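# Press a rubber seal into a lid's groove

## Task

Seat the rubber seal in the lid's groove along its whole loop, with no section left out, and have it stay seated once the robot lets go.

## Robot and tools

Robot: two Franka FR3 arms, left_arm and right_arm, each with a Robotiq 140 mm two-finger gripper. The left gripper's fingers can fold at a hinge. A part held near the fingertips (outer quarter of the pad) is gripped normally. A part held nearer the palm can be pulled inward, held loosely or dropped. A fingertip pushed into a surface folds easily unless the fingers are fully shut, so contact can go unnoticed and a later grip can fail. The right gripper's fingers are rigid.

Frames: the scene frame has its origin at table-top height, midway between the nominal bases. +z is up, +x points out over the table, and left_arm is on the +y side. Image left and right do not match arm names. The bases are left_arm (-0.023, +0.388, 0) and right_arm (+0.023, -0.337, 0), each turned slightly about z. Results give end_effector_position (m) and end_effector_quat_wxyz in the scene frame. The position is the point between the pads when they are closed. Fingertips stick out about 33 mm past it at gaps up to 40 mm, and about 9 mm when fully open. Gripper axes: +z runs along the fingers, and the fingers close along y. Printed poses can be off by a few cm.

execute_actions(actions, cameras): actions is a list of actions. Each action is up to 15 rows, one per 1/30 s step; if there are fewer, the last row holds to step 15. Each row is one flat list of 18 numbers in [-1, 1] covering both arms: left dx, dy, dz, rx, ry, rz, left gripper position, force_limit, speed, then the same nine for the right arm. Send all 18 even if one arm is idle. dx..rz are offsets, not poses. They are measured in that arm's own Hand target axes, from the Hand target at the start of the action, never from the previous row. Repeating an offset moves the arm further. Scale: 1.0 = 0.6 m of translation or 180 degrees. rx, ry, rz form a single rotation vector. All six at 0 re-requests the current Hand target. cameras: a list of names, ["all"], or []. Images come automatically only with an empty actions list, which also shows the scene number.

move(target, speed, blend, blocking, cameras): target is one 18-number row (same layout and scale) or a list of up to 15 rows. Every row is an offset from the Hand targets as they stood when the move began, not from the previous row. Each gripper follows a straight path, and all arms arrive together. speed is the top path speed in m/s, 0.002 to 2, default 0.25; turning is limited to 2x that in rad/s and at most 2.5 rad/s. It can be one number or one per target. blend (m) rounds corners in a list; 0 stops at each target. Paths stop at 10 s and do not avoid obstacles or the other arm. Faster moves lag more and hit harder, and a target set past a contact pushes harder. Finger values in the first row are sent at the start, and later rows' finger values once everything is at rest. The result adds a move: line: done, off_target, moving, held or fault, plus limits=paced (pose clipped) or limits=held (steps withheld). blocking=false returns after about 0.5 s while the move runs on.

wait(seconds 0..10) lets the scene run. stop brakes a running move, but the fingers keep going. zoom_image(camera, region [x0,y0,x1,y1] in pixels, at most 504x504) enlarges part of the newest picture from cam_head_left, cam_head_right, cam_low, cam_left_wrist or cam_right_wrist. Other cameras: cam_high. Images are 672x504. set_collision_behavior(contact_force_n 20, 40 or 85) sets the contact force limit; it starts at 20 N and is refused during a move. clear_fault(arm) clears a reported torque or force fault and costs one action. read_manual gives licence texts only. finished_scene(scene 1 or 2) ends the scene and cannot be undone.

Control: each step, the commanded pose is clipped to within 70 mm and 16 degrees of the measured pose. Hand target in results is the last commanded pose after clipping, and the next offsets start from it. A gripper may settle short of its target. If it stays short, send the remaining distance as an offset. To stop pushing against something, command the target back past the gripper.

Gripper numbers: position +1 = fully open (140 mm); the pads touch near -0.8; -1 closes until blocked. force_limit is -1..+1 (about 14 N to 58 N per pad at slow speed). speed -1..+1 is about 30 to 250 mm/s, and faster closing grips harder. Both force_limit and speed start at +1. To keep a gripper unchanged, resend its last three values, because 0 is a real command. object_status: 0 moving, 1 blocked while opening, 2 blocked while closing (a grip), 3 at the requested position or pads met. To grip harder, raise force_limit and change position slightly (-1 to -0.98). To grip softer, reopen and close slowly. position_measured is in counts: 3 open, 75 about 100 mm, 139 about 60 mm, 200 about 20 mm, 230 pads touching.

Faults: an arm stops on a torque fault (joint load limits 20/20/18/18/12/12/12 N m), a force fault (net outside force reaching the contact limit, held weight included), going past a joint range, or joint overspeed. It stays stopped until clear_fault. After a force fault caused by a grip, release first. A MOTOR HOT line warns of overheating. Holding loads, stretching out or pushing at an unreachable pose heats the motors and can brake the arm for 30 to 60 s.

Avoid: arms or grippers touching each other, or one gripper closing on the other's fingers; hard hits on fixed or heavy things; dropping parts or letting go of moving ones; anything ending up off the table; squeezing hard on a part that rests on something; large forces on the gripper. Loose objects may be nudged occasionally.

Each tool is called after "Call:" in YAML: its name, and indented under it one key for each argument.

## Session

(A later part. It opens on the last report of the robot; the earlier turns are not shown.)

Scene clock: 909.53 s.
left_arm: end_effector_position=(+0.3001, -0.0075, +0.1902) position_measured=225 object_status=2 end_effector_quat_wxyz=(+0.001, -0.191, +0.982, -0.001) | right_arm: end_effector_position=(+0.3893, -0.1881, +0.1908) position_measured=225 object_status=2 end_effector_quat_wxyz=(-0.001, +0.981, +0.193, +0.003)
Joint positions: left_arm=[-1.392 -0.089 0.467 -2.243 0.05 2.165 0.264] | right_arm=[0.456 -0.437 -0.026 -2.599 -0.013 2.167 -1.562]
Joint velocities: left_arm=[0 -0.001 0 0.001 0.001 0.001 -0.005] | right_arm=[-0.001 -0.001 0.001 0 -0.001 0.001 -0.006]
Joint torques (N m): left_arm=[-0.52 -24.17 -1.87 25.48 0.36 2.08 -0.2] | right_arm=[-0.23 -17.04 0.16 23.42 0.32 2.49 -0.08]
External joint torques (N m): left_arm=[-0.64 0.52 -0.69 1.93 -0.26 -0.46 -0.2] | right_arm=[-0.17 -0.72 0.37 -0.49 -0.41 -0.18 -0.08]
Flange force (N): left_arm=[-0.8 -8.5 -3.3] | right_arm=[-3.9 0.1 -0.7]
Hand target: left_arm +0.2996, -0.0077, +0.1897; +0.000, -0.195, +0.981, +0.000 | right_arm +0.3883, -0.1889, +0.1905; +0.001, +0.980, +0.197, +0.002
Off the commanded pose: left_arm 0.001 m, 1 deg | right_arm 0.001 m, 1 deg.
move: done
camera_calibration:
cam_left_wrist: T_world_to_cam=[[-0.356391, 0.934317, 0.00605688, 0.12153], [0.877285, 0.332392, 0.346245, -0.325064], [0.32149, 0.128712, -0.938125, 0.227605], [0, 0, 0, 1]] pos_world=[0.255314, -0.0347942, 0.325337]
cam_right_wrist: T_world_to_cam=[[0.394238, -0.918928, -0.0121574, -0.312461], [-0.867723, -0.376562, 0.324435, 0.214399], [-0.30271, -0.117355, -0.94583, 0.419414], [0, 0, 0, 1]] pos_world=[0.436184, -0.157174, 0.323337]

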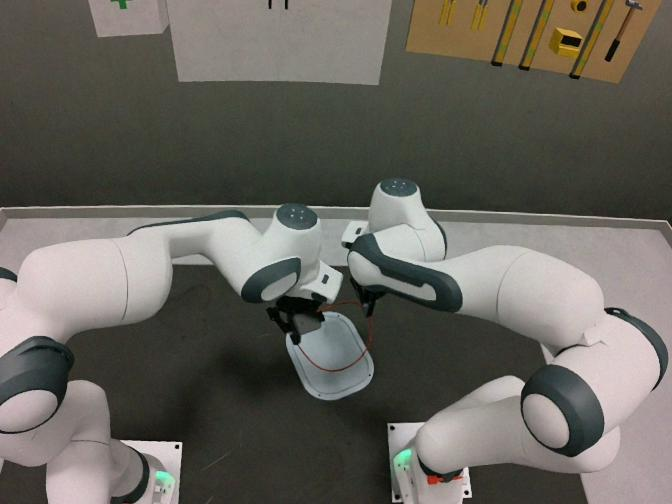

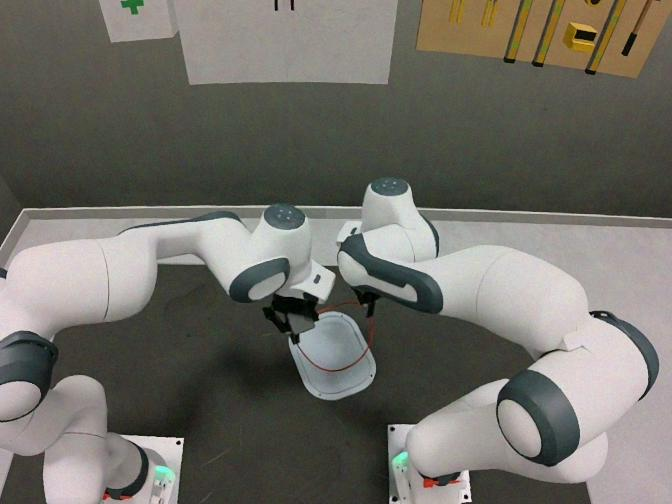

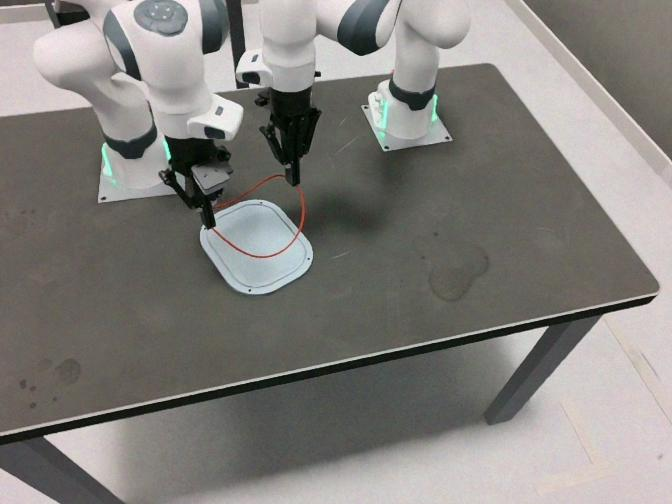

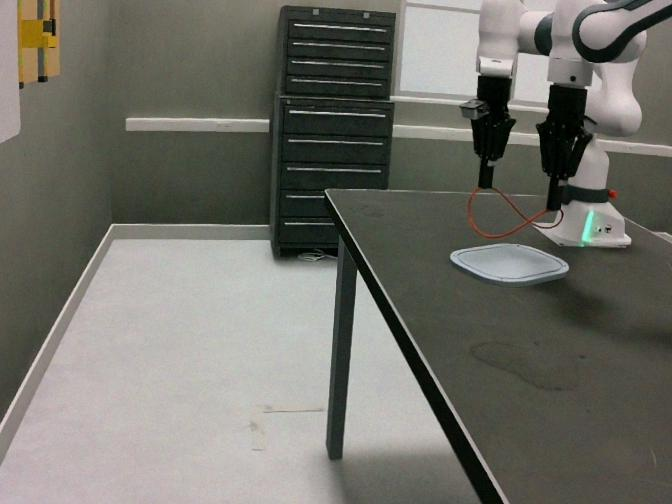

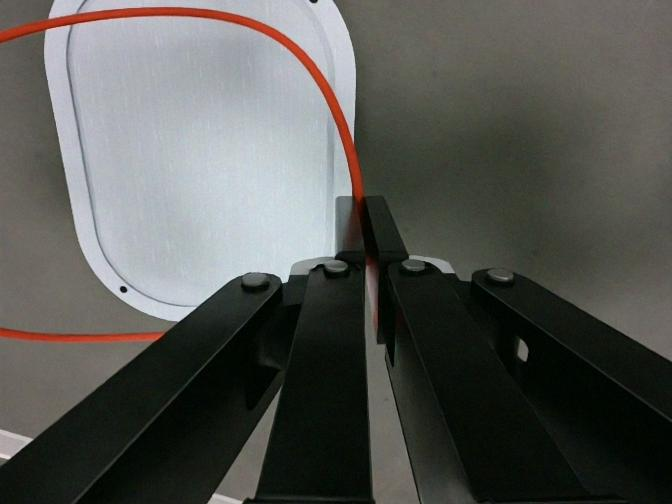

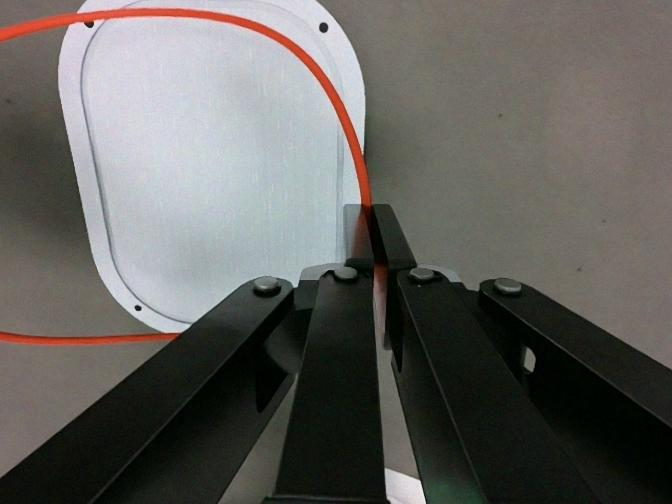

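Call:
move:
  target: [0.0117, -0.0183, 0.15, 0, 0, 0, -1.0, -1.0, -1.0, -0.0117, -0.015, 0.15, 0, 0, 0, -1.0, -1.0, -1.0]
  speed: 0.06
  cameras: ["all"]

Call:
zoom_image:
  camera: "cam_right_wrist"
  region: [290, 0, 440, 240]

Call:
zoom_image:
  camera: "cam_left_wrist"
  region: [290, 0, 440, 240]

Call:
zoom_image:
  camera: "cam_low"
  region: [430, 180, 640, 320]

Scene clock: 991.43 s.
left_arm: end_effector_position=(+0.2973, -0.0200, +0.1007) position_measured=225 object_status=2 end_effector_quat_wxyz=(+0.000, -0.198, +0.980, +0.001) | right_arm: end_effector_position=(+0.3792, -0.1843, +0.1013) position_measured=225 object_status=2 end_effector_quat_wxyz=(+0.002, +0.980, +0.200, +0.002)
Joint positions: left_arm=[-1.393 0.087 0.457 -2.305 -0.054 2.382 0.305] | right_arm=[0.461 -0.293 -0.011 -2.732 -0.011 2.442 -1.557]
Joint velocities: left_arm=[0 0 0.001 0 -0.002 0.003 0.006] | right_arm=[0 0.001 -0.002 -0.001 0 0.004 0.001]
Joint torques (N m): left_arm=[-0.56 -28.34 0.56 22.91 0.22 2.5 0.3] | right_arm=[-0.6 -18.28 0.87 20.8 0.72 2.86 0.23]
External joint torques (N m): left_arm=[-0.48 0.22 -0.6 1.51 -0.29 -0.02 0.3] | right_arm=[-0.63 0.3 1.06 -0.33 0.15 0.2 0.23]
Flange force (N): left_arm=[-1.4 -6.7 0.1] | right_arm=[-0.1 -1.4 1.7]
Hand target: left_arm +0.2973, -0.0204, +0.0997; +0.000, -0.195, +0.981, +0.000 | right_arm +0.3787, -0.1834, +0.1005; +0.001, +0.980, +0.197, +0.002
Off the commanded pose: left_arm 0.001 m, 0 deg | right_arm 0.001 m, 0 deg.
move: done
camera_calibration:
cam_left_wrist: T_world_to_cam=[[-0.370856, 0.928641, 0.00956724, 0.136469], [0.872797, 0.344998, 0.345256, -0.285686], [0.317318, 0.13639, -0.93846, 0.14759], [0, 0, 0, 1]] pos_world=[0.253124, -0.0482994, 0.235836]
cam_right_wrist: T_world_to_cam=[[0.407169, -0.913317, -0.00807208, -0.310382], [-0.862086, -0.387219, 0.326908, 0.231667], [-0.301696, -0.126148, -0.945022, 0.330009], [0, 0, 0, 1]] pos_world=[0.425657, -0.152141, 0.233627]

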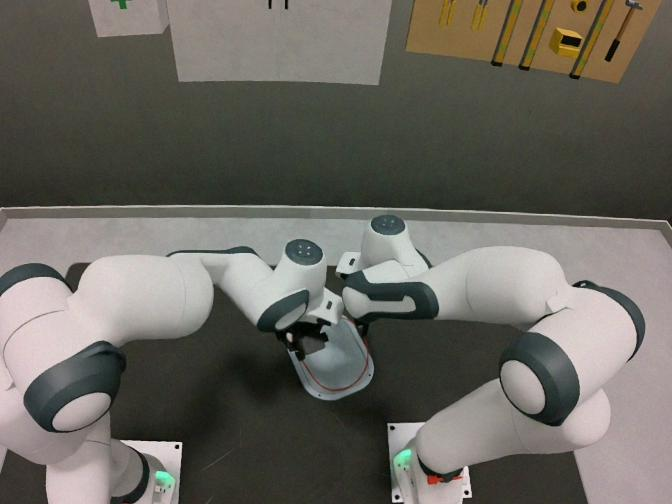

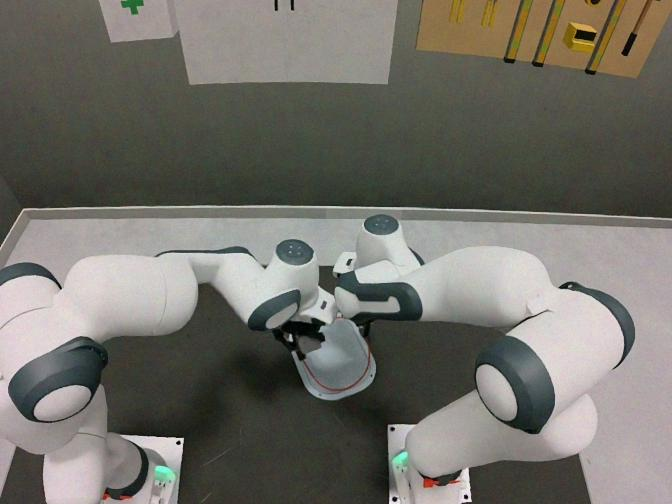

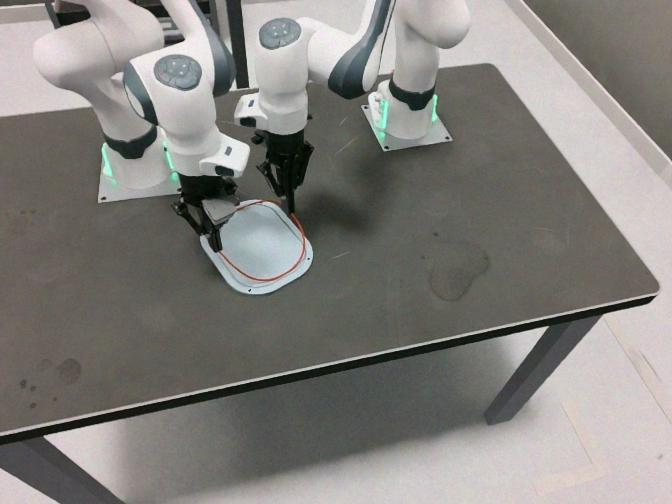

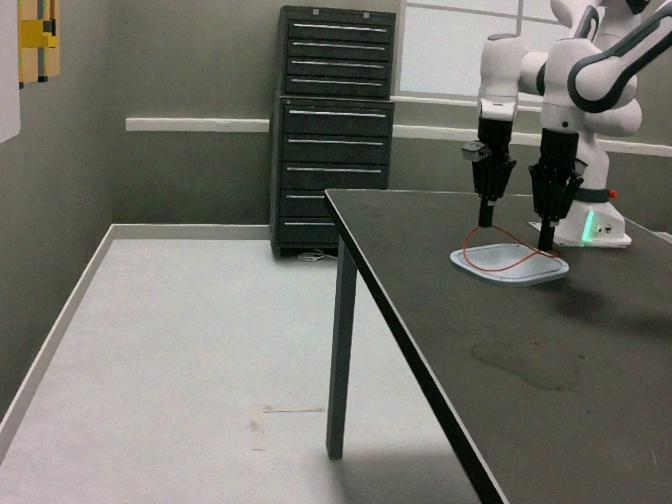

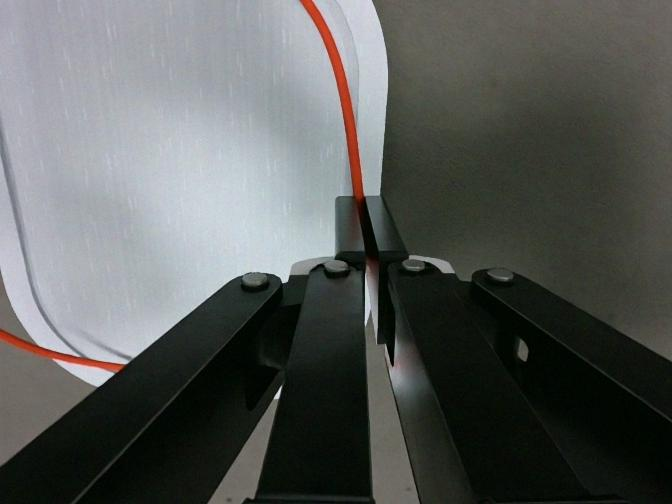

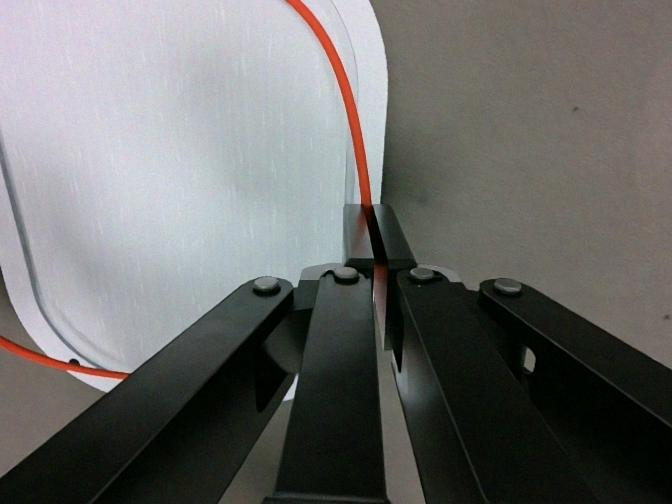

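Scaled by 2.100 from the camera's 672x504 image, which has a finer 960x720 frame.

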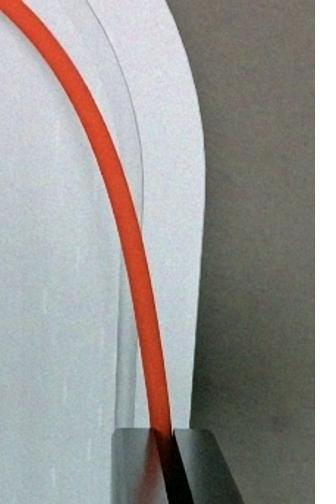

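Scaled by 2.100 from the camera's 672x504 image, which has a finer 960x720 frame.

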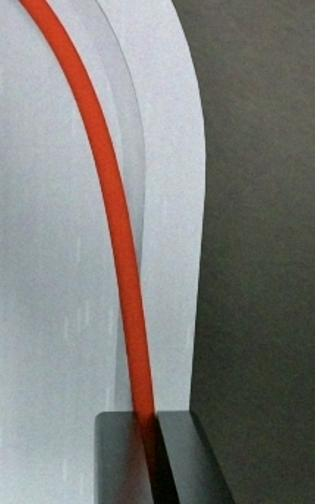

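Scaled by 2.400 from the camera's 672x504 image, which has a finer 960x720 frame.

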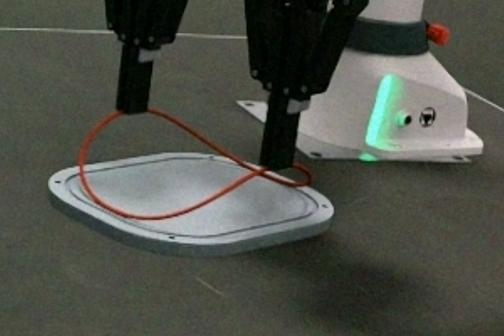

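Call:
move:
  target: [0, -0.0033, 0.0583, 0, 0, 0, -1.0, -1.0, -1.0, 0, -0.0067, 0.0583, 0, 0, 0, -1.0, -1.0, -1.0]
  speed: 0.05
  cameras: ["all"]

Call:
zoom_image:
  camera: "cam_right_wrist"
  region: [290, 0, 440, 240]

Call:
zoom_image:
  camera: "cam_left_wrist"
  region: [290, 0, 440, 240]

Call:
zoom_image:
  camera: "cam_high"
  region: [160, 170, 330, 310]

Call:
zoom_image:
  camera: "cam_low"
  region: [430, 180, 640, 320]

Call:
zoom_image:
  camera: "cam_head_right"
  region: [260, 290, 400, 420]

Scene clock: 1028.30 s.
left_arm: end_effector_position=(+0.2979, -0.0221, +0.0657) position_measured=225 object_status=2 end_effector_quat_wxyz=(+0.000, -0.198, +0.980, +0.001) | right_arm: end_effector_position=(+0.3778, -0.1805, +0.0663) position_measured=225 object_status=2 end_effector_quat_wxyz=(+0.001, +0.980, +0.200, +0.002)
Joint positions: left_arm=[-1.384 0.167 0.442 -2.317 -0.111 2.463 0.344] | right_arm=[0.463 -0.2 -0.003 -2.756 -0.008 2.559 -1.549]
Joint velocities: left_arm=[-0.001 0.001 -0.002 0 0 0.001 0.006] | right_arm=[-0.001 0 -0.003 0.001 -0.001 0.003 0.001]
Joint torques (N m): left_arm=[-0.18 -30.15 1.38 21.85 0.23 2.48 0.29] | right_arm=[-0.55 -20.03 0.91 19.19 0.64 2.86 0.27]
External joint torques (N m): left_arm=[-0.2 0.15 -0.91 1.55 -0.23 -0.03 0.29] | right_arm=[-0.6 0.3 1.04 -0.33 0.16 0.2 0.27]
Flange force (N): left_arm=[-1.6 -6.7 0.8] | right_arm=[-0.2 -1.5 1.7]
Hand target: left_arm +0.2981, -0.0222, +0.0647; +0.000, -0.195, +0.981, +0.000 | right_arm +0.3773, -0.1797, +0.0655; +0.001, +0.980, +0.197, +0.002
Off the commanded pose: left_arm 0.001 m, 0 deg | right_arm 0.001 m, 0 deg.
move: done
camera_calibration:
cam_left_wrist: T_world_to_cam=[[-0.370255, 0.928883, 0.00937397, 0.138875], [0.873013, 0.344501, 0.345206, -0.273471], [0.317427, 0.135998, -0.93848, 0.114796], [0, 0, 0, 1]] pos_world=[0.253724, -0.050399, 0.200836]
cam_right_wrist: T_world_to_cam=[[0.407383, -0.913219, -0.00834947, -0.306644], [-0.861983, -0.387515, 0.326831, 0.243301], [-0.301704, -0.125948, -0.945046, 0.297028], [0, 0, 0, 1]] pos_world=[0.424257, -0.14834, 0.198627]

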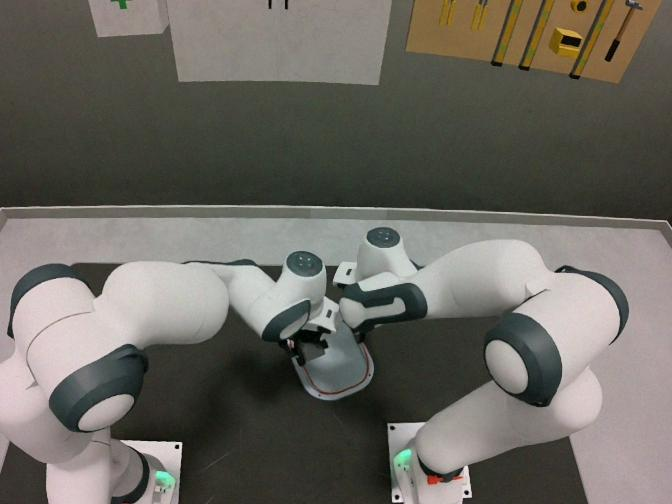

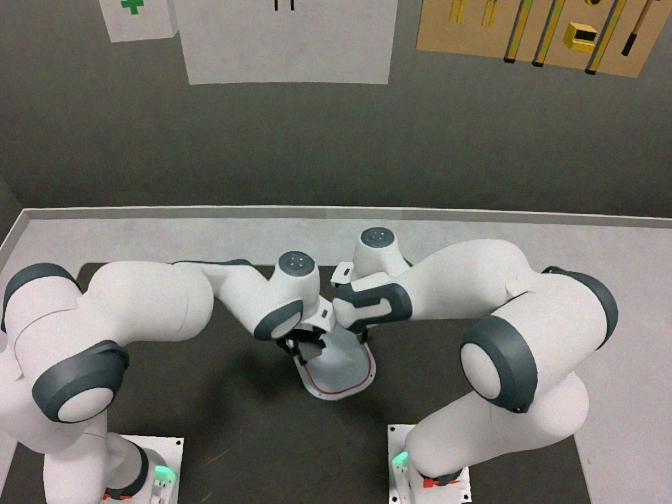

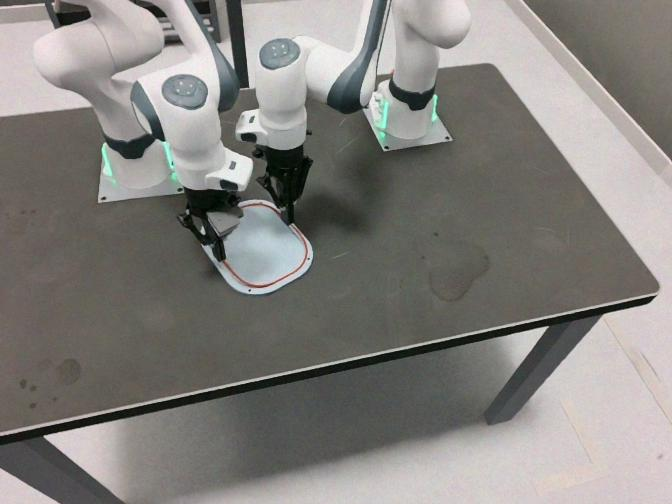

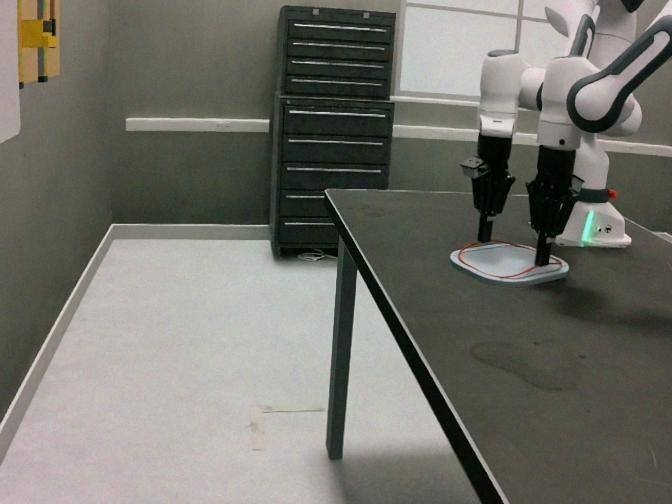

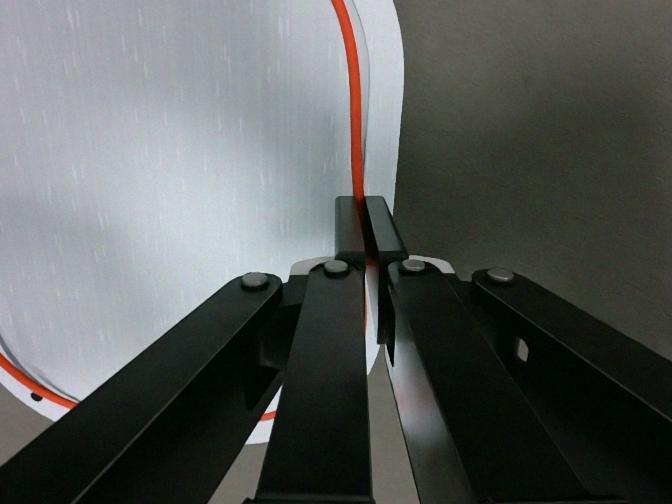

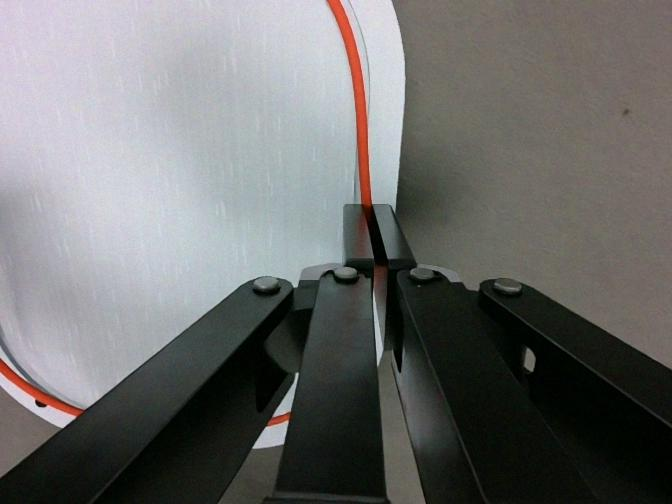

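Scaled by 2.100 from the camera's 672x504 image, which has a finer 960x720 frame.

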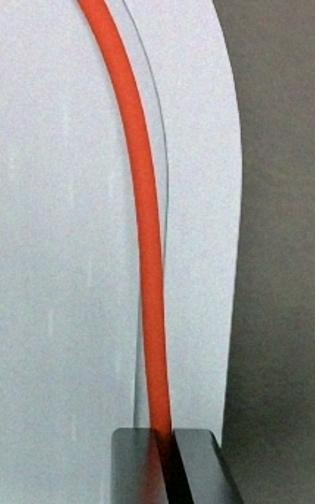

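Scaled by 2.100 from the camera's 672x504 image, which has a finer 960x720 frame.

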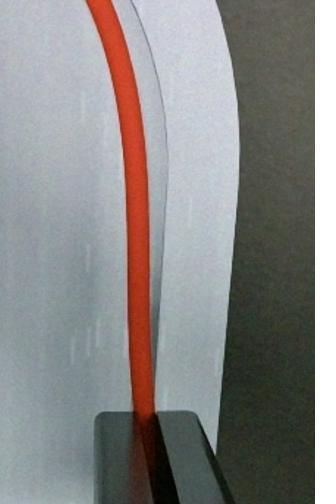

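Scaled by 2.965 from the camera's 672x504 image, which has a finer 960x720 frame.

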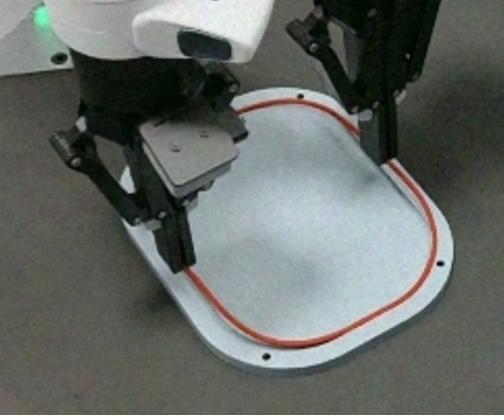

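Scaled by 2.400 from the camera's 672x504 image, which has a finer 960x720 frame.

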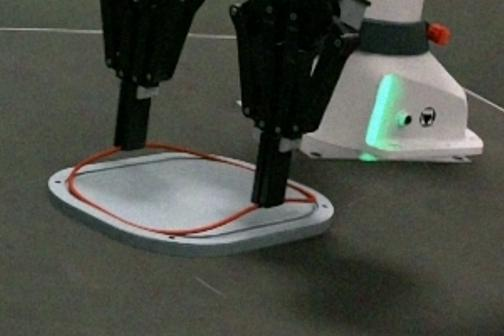

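Scaled by 3.600 from the camera's 672x504 image, which has a finer 960x720 frame.

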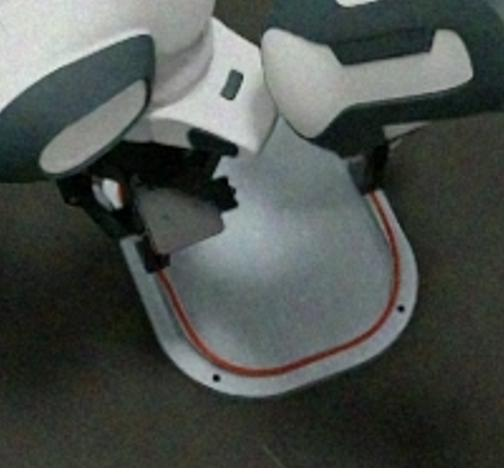

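Call:
move:
  target: [0.0083, 0.002, 0.01, 0, 0, 0, -1.0, -1.0, -1.0, 0.0067, -0.003, 0.01, 0, 0, 0, -1.0, -1.0, -1.0]
  speed: 0.03
  cameras: ["all"]

Call:
zoom_image:
  camera: "cam_right_wrist"
  region: [290, 0, 440, 240]

Call:
zoom_image:
  camera: "cam_left_wrist"
  region: [290, 0, 440, 240]

Call:
zoom_image:
  camera: "cam_high"
  region: [180, 180, 330, 310]

Call:
zoom_image:
  camera: "cam_head_right"
  region: [270, 310, 390, 410]

Scene clock: 1102.60 s.
left_arm: end_effector_position=(+0.2938, -0.0226, +0.0600) position_measured=225 object_status=2 end_effector_quat_wxyz=(+0.000, -0.196, +0.981, +0.001) | right_arm: end_effector_position=(+0.3795, -0.1780, +0.0594) position_measured=225 object_status=2 end_effector_quat_wxyz=(+0.002, +0.980, +0.200, +0.000)
Joint positions: left_arm=[-1.384 0.173 0.434 -2.327 -0.116 2.48 0.346] | right_arm=[0.464 -0.171 0.001 -2.749 -0.006 2.578 -1.546]
Joint velocities: left_arm=[0 0.001 0 0 0 0.004 0.001] | right_arm=[-0.001 -0.001 0 0 -0.001 0.005 0.003]
Joint torques (N m): left_arm=[-0.53 -30.18 1.44 21.3 0.19 2.47 -0.01] | right_arm=[-0.42 -20.76 0.99 19.5 0.62 2.94 0.4]
External joint torques (N m): left_arm=[-0.68 0.23 -1.03 1.21 -0.26 -0.05 -0.01] | right_arm=[-0.45 0.4 1.14 0.14 0.15 0.26 0.4]
Flange force (N): left_arm=[0.0 -5.6 0.7] | right_arm=[1.4 -2.2 2.0]
Hand target: left_arm +0.2931, -0.0230, +0.0587; +0.000, -0.195, +0.981, +0.000 | right_arm +0.3803, -0.1765, +0.0595; +0.001, +0.980, +0.197, +0.002
Off the commanded pose: left_arm 0.002 m, 0 deg | right_arm 0.002 m, 0 deg.
move: done
camera_calibration:
cam_left_wrist: T_world_to_cam=[[-0.365802, 0.93065, 0.00887105, 0.136634], [0.874591, 0.340477, 0.345205, -0.268364], [0.318244, 0.134035, -0.938486, 0.110506], [0, 0, 0, 1]] pos_world=[0.249522, -0.0505985, 0.195136]
cam_right_wrist: T_world_to_cam=[[0.407338, -0.91324, -0.00831103, -0.305084], [-0.861162, -0.387108, 0.329466, 0.24768], [-0.304099, -0.127047, -0.944131, 0.291967], [0, 0, 0, 1]] pos_world=[0.426351, -0.145643, 0.191517]

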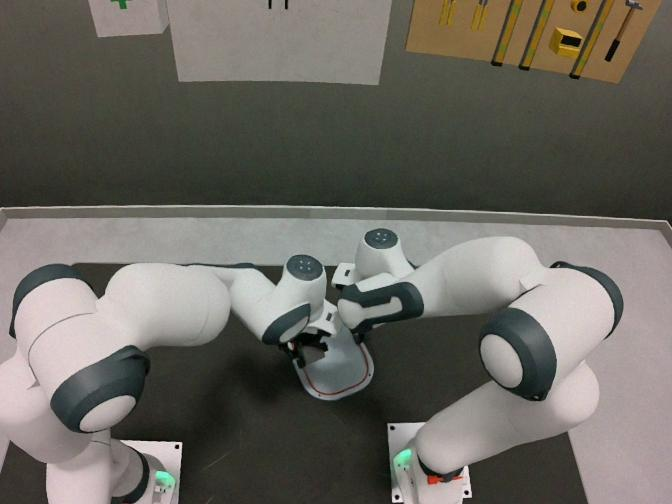

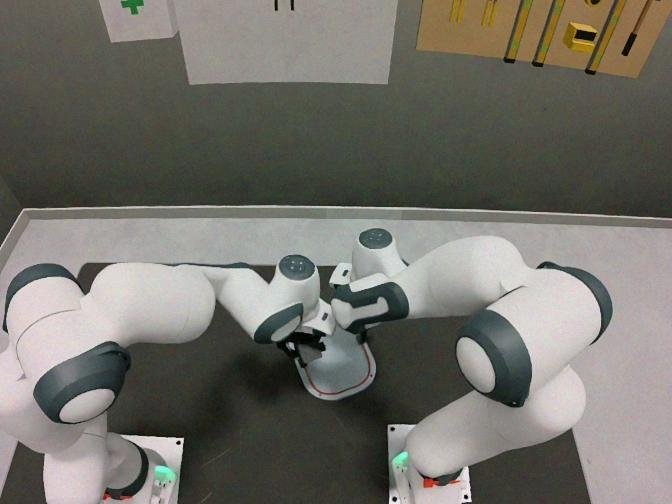

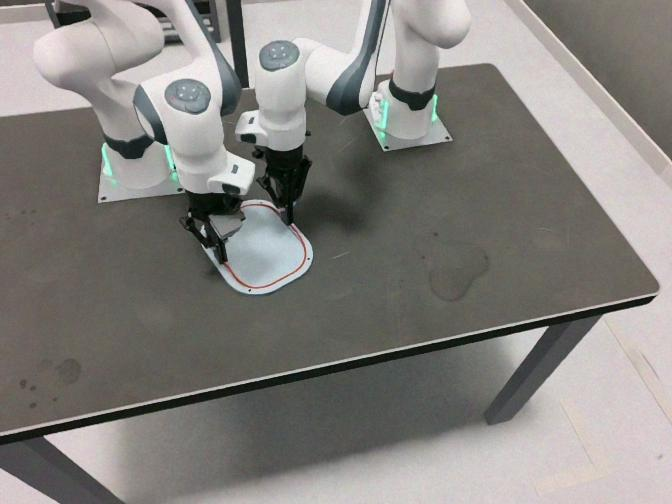

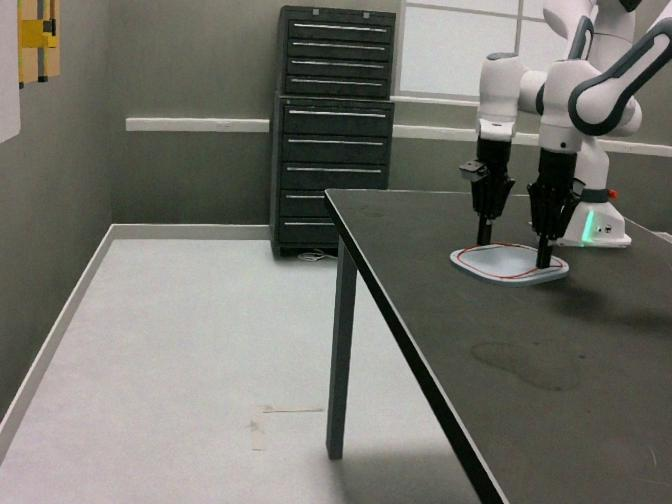

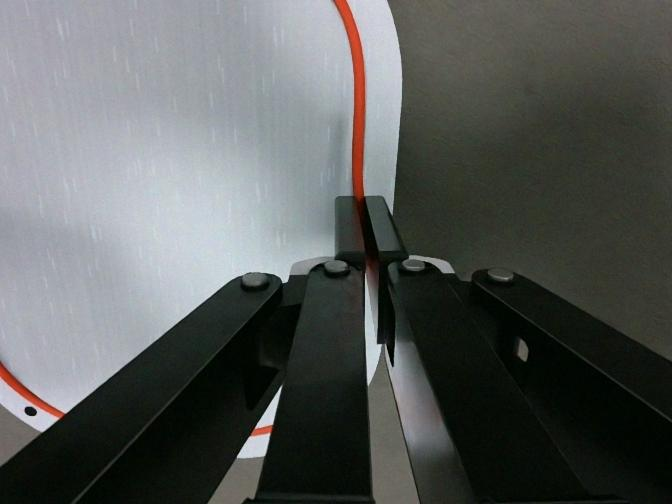

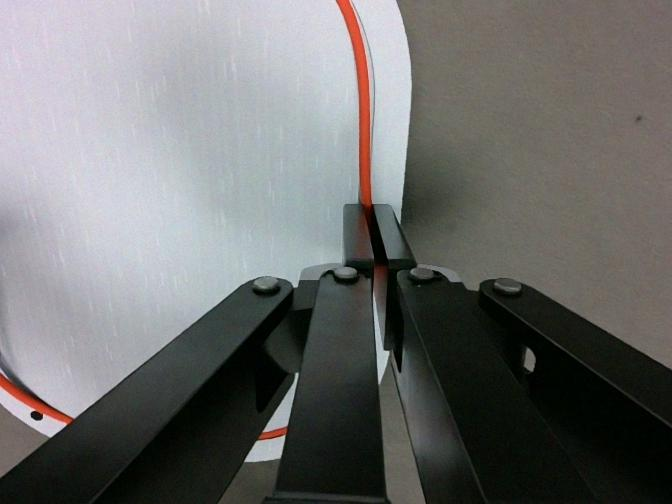

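Scaled by 2.100 from the camera's 672x504 image, which has a finer 960x720 frame.

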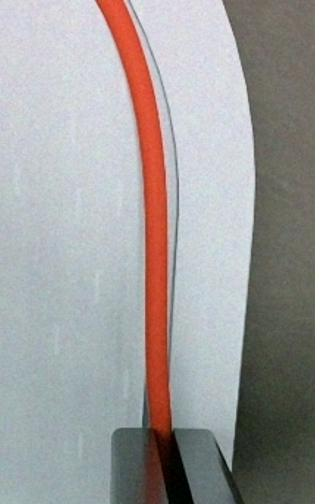

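Scaled by 2.100 from the camera's 672x504 image, which has a finer 960x720 frame.

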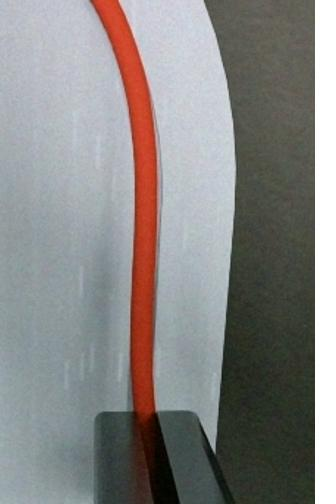

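Scaled by 3.360 from the camera's 672x504 image, which has a finer 960x720 frame.

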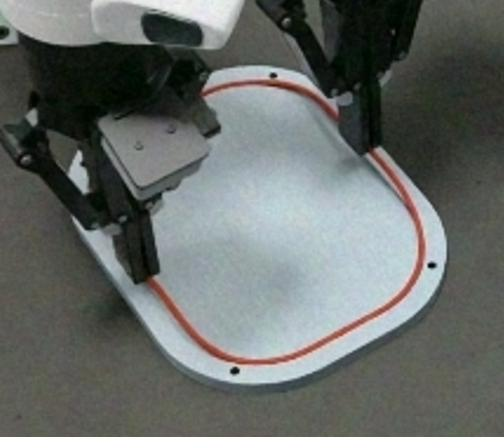

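Scaled by 4.200 from the camera's 672x504 image, which has a finer 960x720 frame.

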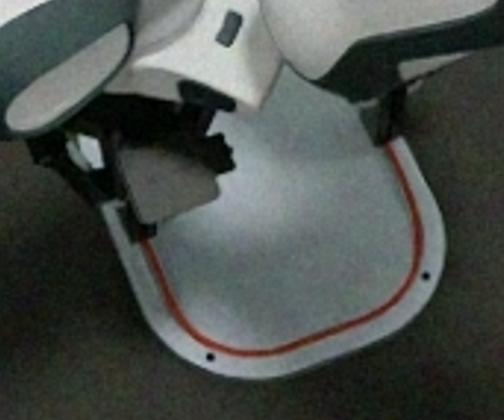

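Call:
execute_actions:
  actions:
    - [[0,0.0008,0.0025,0,0,0,-1,-1,-1,0,0.001,0.0025,0,0,0,-1,-1,-1]]
    - [[0,0,0.0017,0,0,0,-1,-1,-1,0,0,0.0017,0,0,0,-1,-1,-1]]
    - [[0,0,0.0017,0,0,0,-1,-1,-1,0,0,0.0017,0,0,0,-1,-1,-1]]

Scene clock: 1119.37 s.
left_arm: end_effector_position=(+0.2931, -0.0228, +0.0565) position_measured=225 object_status=2 end_effector_quat_wxyz=(+0.001, -0.197, +0.980, +0.000) | right_arm: end_effector_position=(+0.3804, -0.1775, +0.0564) position_measured=225 object_status=2 end_effector_quat_wxyz=(+0.002, +0.980, +0.200, +0.001)
Joint positions: left_arm=[-1.384 0.179 0.432 -2.33 -0.121 2.489 0.346] | right_arm=[0.464 -0.161 0.001 -2.749 -0.006 2.59 -1.545]
Joint torques (N m): left_arm=[-0.42 -30.16 1.53 21.15 0.19 2.49 0.18] | right_arm=[-0.56 -20.99 0.56 18.96 0.54 2.99 0.22]
External joint torques (N m): left_arm=[-0.42 0.47 -0.87 1.1 -0.26 -0.05 0.18] | right_arm=[-0.53 0.3 0.75 -0.16 0.07 0.31 0.22]
External joint torques at the end of the 1st action: left_arm=[-0.61 0.35 -0.97 1.11 -0.26 -0.07 0.11] | right_arm=[-0.48 0.36 0.74 -0.2 0.08 0.25 0.19]
External joint torques at the end of the 2nd action: left_arm=[-0.55 0.23 -0.84 1.23 -0.28 -0.07 0.15] | right_arm=[-0.59 0.26 0.67 -0.18 0.07 0.34 0.19]
Flange force (N): left_arm=[-0.9 -5.9 1.7] | right_arm=[0.2 -1.0 2.0]
Flange force at the end of the 1st action (N): left_arm=[-0.3 -5.6 1.1] | right_arm=[0.3 -1.0 2.0]
Flange force at the end of the 2nd action (N): left_arm=[-0.6 -5.7 0.9] | right_arm=[0.0 -0.7 2.0]
Hand target: left_arm +0.2929, -0.0225, +0.0552; +0.000, -0.195, +0.981, +0.000 | right_arm +0.3805, -0.1771, +0.0560; +0.001, +0.980, +0.197, +0.002
Off the commanded pose: left_arm 0.001 m, 0 deg | right_arm 0.001 m, 0 deg.

Call:
execute_actions:
  actions:
    - [[0,0,0.0017,0,0,0,-1,-1,-1,0,0,0.0017,0,0,0,-1,-1,-1]]
    - [[0,0,0.0017,0,0,0,-1,-1,-1,0,0,0.0017,0,0,0,-1,-1,-1]]
  cameras: ["cam_left_wrist", "cam_right_wrist", "cam_high", "cam_low"]

Call:
zoom_image:
  camera: "cam_low"
  region: [440, 200, 600, 300]

Call:
zoom_image:
  camera: "cam_right_wrist"
  region: [320, 100, 420, 230]

Call:
zoom_image:
  camera: "cam_left_wrist"
  region: [310, 100, 410, 230]

Scene clock: 1127.37 s.
left_arm: end_effector_position=(+0.2930, -0.0229, +0.0545) position_measured=225 object_status=2 end_effector_quat_wxyz=(+0.001, -0.197, +0.980, +0.000) | right_arm: end_effector_position=(+0.3809, -0.1773, +0.0547) position_measured=225 object_status=2 end_effector_quat_wxyz=(+0.001, +0.980, +0.200, +0.002)
Joint positions: left_arm=[-1.383 0.184 0.431 -2.33 -0.125 2.494 0.347] | right_arm=[0.464 -0.155 0.001 -2.749 -0.006 2.597 -1.545]
Joint torques (N m): left_arm=[-0.26 -30.34 1.56 21.09 0.19 2.47 0.27] | right_arm=[-0.59 -21.13 0.56 18.58 0.52 3 0.24]
External joint torques (N m): left_arm=[-0.17 0.27 -0.81 1.13 -0.26 -0.06 0.27] | right_arm=[-0.61 0.37 0.69 -0.48 0.06 0.32 0.24]
External joint torques at the end of the 1st action: left_arm=[-0.41 0.26 -0.98 1.27 -0.25 -0.05 0.29] | right_arm=[-0.56 0.28 0.68 -0.14 0.06 0.38 0.21]
Flange force (N): left_arm=[-1.4 -5.6 1.4] | right_arm=[-0.6 -0.9 2.4]
Flange force at the end of the 1st action (N): left_arm=[-1.1 -6.1 1.3] | right_arm=[0.2 -0.8 2.2]
Hand target: left_arm +0.2929, -0.0225, +0.0532; +0.000, -0.195, +0.981, +0.000 | right_arm +0.3805, -0.1771, +0.0539; +0.001, +0.980, +0.197, +0.002
Off the commanded pose: left_arm 0.001 m, 0 deg | right_arm 0.001 m, 0 deg.
camera_calibration:
cam_left_wrist: T_world_to_cam=[[-0.368804, 0.929472, 0.00815772, 0.137582], [0.873341, 0.3435, 0.345374, -0.265197], [0.318213, 0.1345, -0.93843, 0.105673], [0, 0, 0, 1]] pos_world=[0.248722, -0.0509966, 0.189637]
cam_right_wrist: T_world_to_cam=[[0.406918, -0.913426, -0.0084491, -0.304896], [-0.862136, -0.387093, 0.326926, 0.251146], [-0.301893, -0.125748, -0.945012, 0.287413], [0, 0, 0, 1]] pos_world=[0.427358, -0.145141, 0.186927]
Images, in order (width x height): cam_high 672x504, cam_low 672x504, cam_left_wrist 672x504, cam_right_wrist 672x504.

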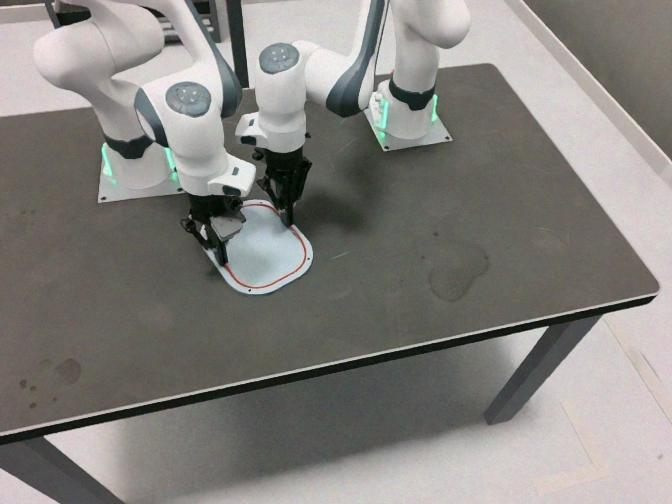

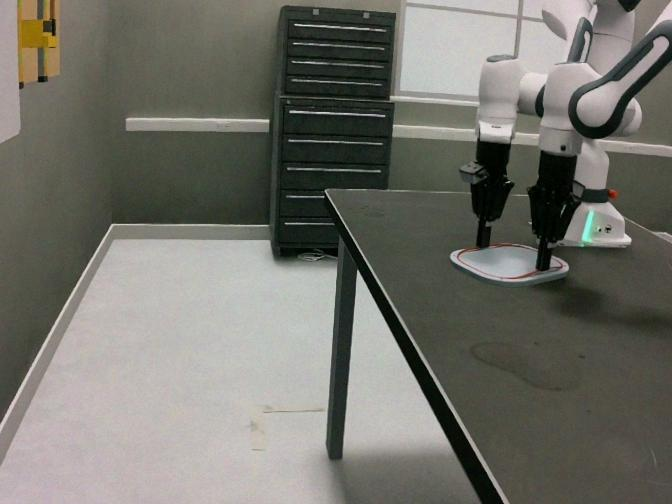

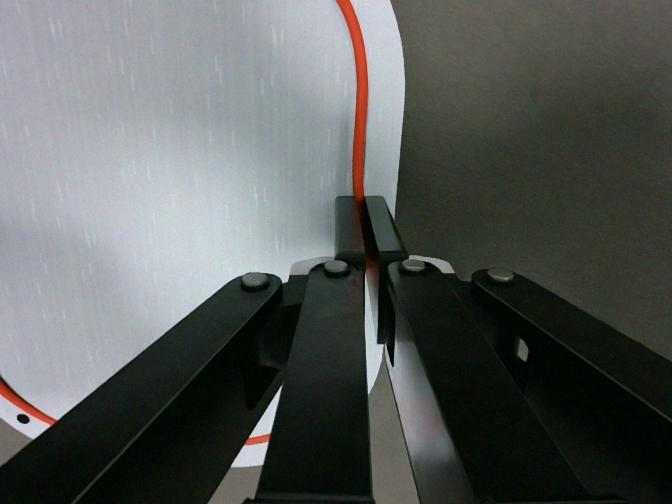

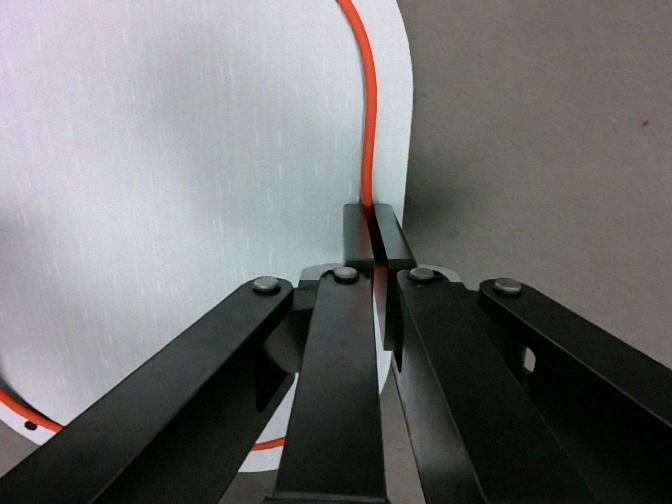

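Scaled by 3.150 from the camera's 672x504 image, which has a finer 960x720 frame.

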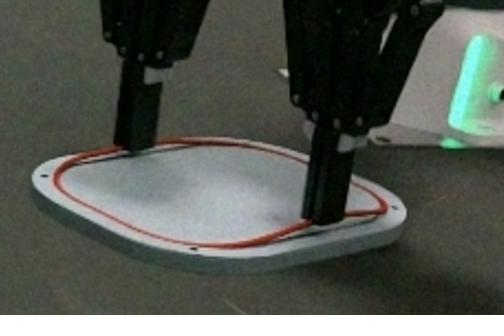

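Scaled by 3.877 from the camera's 672x504 image, which has a finer 960x720 frame.

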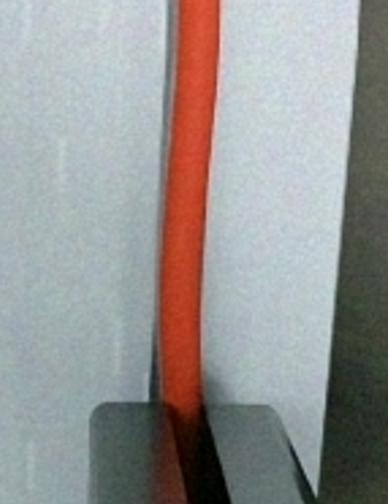

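Scaled by 3.877 from the camera's 672x504 image, which has a finer 960x720 frame.

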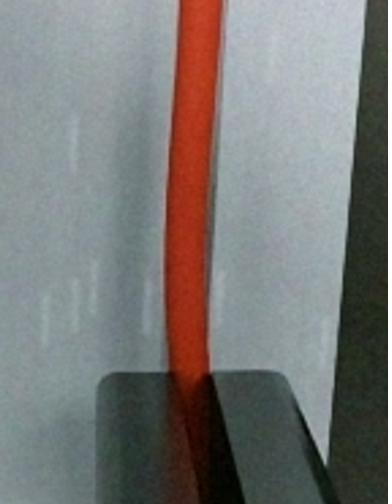

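Call:
execute_actions:
  actions:
    - [[0,0,0.0017,0,0,0,-1,-1,-1,0,0,0.0017,0,0,0,-1,-1,-1]]
    - [[0,0,0.0017,0,0,0,-1,-1,-1,0,0,0.0017,0,0,0,-1,-1,-1]]

Scene clock: 1136.97 s.
left_arm: end_effector_position=(+0.2930, -0.0229, +0.0525) position_measured=225 object_status=2 end_effector_quat_wxyz=(+0.001, -0.197, +0.980, +0.000) | right_arm: end_effector_position=(+0.3810, -0.1772, +0.0527) position_measured=225 object_status=2 end_effector_quat_wxyz=(+0.001, +0.980, +0.200, +0.002)
Joint positions: left_arm=[-1.382 0.189 0.43 -2.331 -0.129 2.499 0.35] | right_arm=[0.464 -0.149 0.001 -2.75 -0.006 2.604 -1.545]
Joint torques (N m): left_arm=[-0.21 -30.43 1.64 21.03 0.18 2.48 0.23] | right_arm=[-0.53 -21.24 0.55 18.3 0.5 2.98 0.21]
External joint torques (N m): left_arm=[-0.24 0.21 -0.9 1.26 -0.26 -0.03 0.23] | right_arm=[-0.56 0.37 0.67 -0.66 0.05 0.3 0.21]
External joint torques at the end of the 1st action: left_arm=[-0.24 0.27 -0.89 1.14 -0.28 -0.07 0.29] | right_arm=[-0.65 0.3 0.61 -0.52 0.05 0.39 0.21]
Flange force (N): left_arm=[-1.2 -5.8 1.3] | right_arm=[-1.2 -0.8 2.4]
Flange force at the end of the 1st action (N): left_arm=[-1.3 -5.6 1.5] | right_arm=[-0.9 -0.6 2.4]
Hand target: left_arm +0.2929, -0.0225, +0.0511; +0.000, -0.195, +0.981, +0.000 | right_arm +0.3806, -0.1771, +0.0519; +0.001, +0.980, +0.197, +0.002
Off the commanded pose: left_arm 0.001 m, 0 deg | right_arm 0.001 m, 0 deg.

Call:
execute_actions:
  actions:
    - [[0,0,0.0017,0,0,0,-1,-1,-1,0,0,0.0017,0,0,0,-1,-1,-1]]
    - [[0,0,0.0012,0,0,0,-1,-1,-1,0,0,0.0012,0,0,0,-1,-1,-1]]
  cameras: ["cam_low"]

Call:
zoom_image:
  camera: "cam_low"
  region: [440, 200, 600, 300]

Scene clock: 1143.80 s.
left_arm: end_effector_position=(+0.2930, -0.0229, +0.0507) position_measured=225 object_status=2 end_effector_quat_wxyz=(+0.001, -0.197, +0.980, +0.000) | right_arm: end_effector_position=(+0.3810, -0.1772, +0.0510) position_measured=225 object_status=2 end_effector_quat_wxyz=(+0.001, +0.980, +0.200, +0.002)
Joint positions: left_arm=[-1.381 0.193 0.428 -2.331 -0.132 2.503 0.352] | right_arm=[0.464 -0.144 0.001 -2.75 -0.006 2.61 -1.545]
Joint torques (N m): left_arm=[-0.15 -30.43 1.67 20.94 0.18 2.48 0.28] | right_arm=[-0.56 -21.32 0.56 18.19 0.48 2.99 0.21]
External joint torques (N m): left_arm=[-0.17 0.29 -0.9 1.18 -0.26 -0.04 0.28] | right_arm=[-0.53 0.3 0.74 -0.59 0.03 0.33 0.21]
External joint torques at the end of the 1st action: left_arm=[-0.3 0.33 -0.94 1.21 -0.26 -0.05 0.31] | right_arm=[-0.54 0.21 0.7 -0.53 0.05 0.27 0.21]
Flange force (N): left_arm=[-1.4 -5.8 1.6] | right_arm=[-1.2 -0.9 2.2]
Flange force at the end of the 1st action (N): left_arm=[-1.3 -6.0 1.7] | right_arm=[-1.2 -0.8 1.7]
Hand target: left_arm +0.2929, -0.0225, +0.0494; +0.000, -0.195, +0.981, +0.000 | right_arm +0.3806, -0.1771, +0.0501; +0.001, +0.980, +0.197, +0.002
Off the commanded pose: left_arm 0.001 m, 0 deg | right_arm 0.001 m, 0 deg.
Images, in order (width x height): cam_low 672x504.

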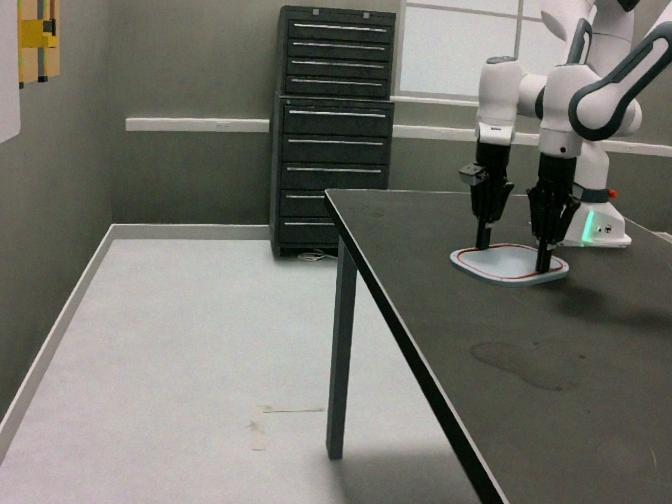

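Scaled by 3.150 from the camera's 672x504 image, which has a finer 960x720 frame.

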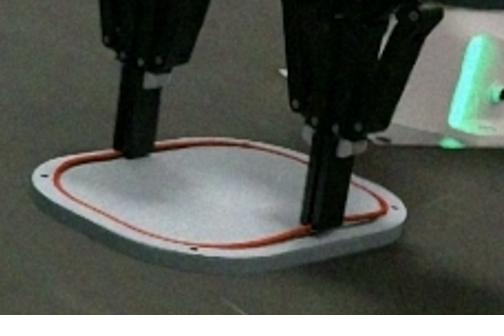

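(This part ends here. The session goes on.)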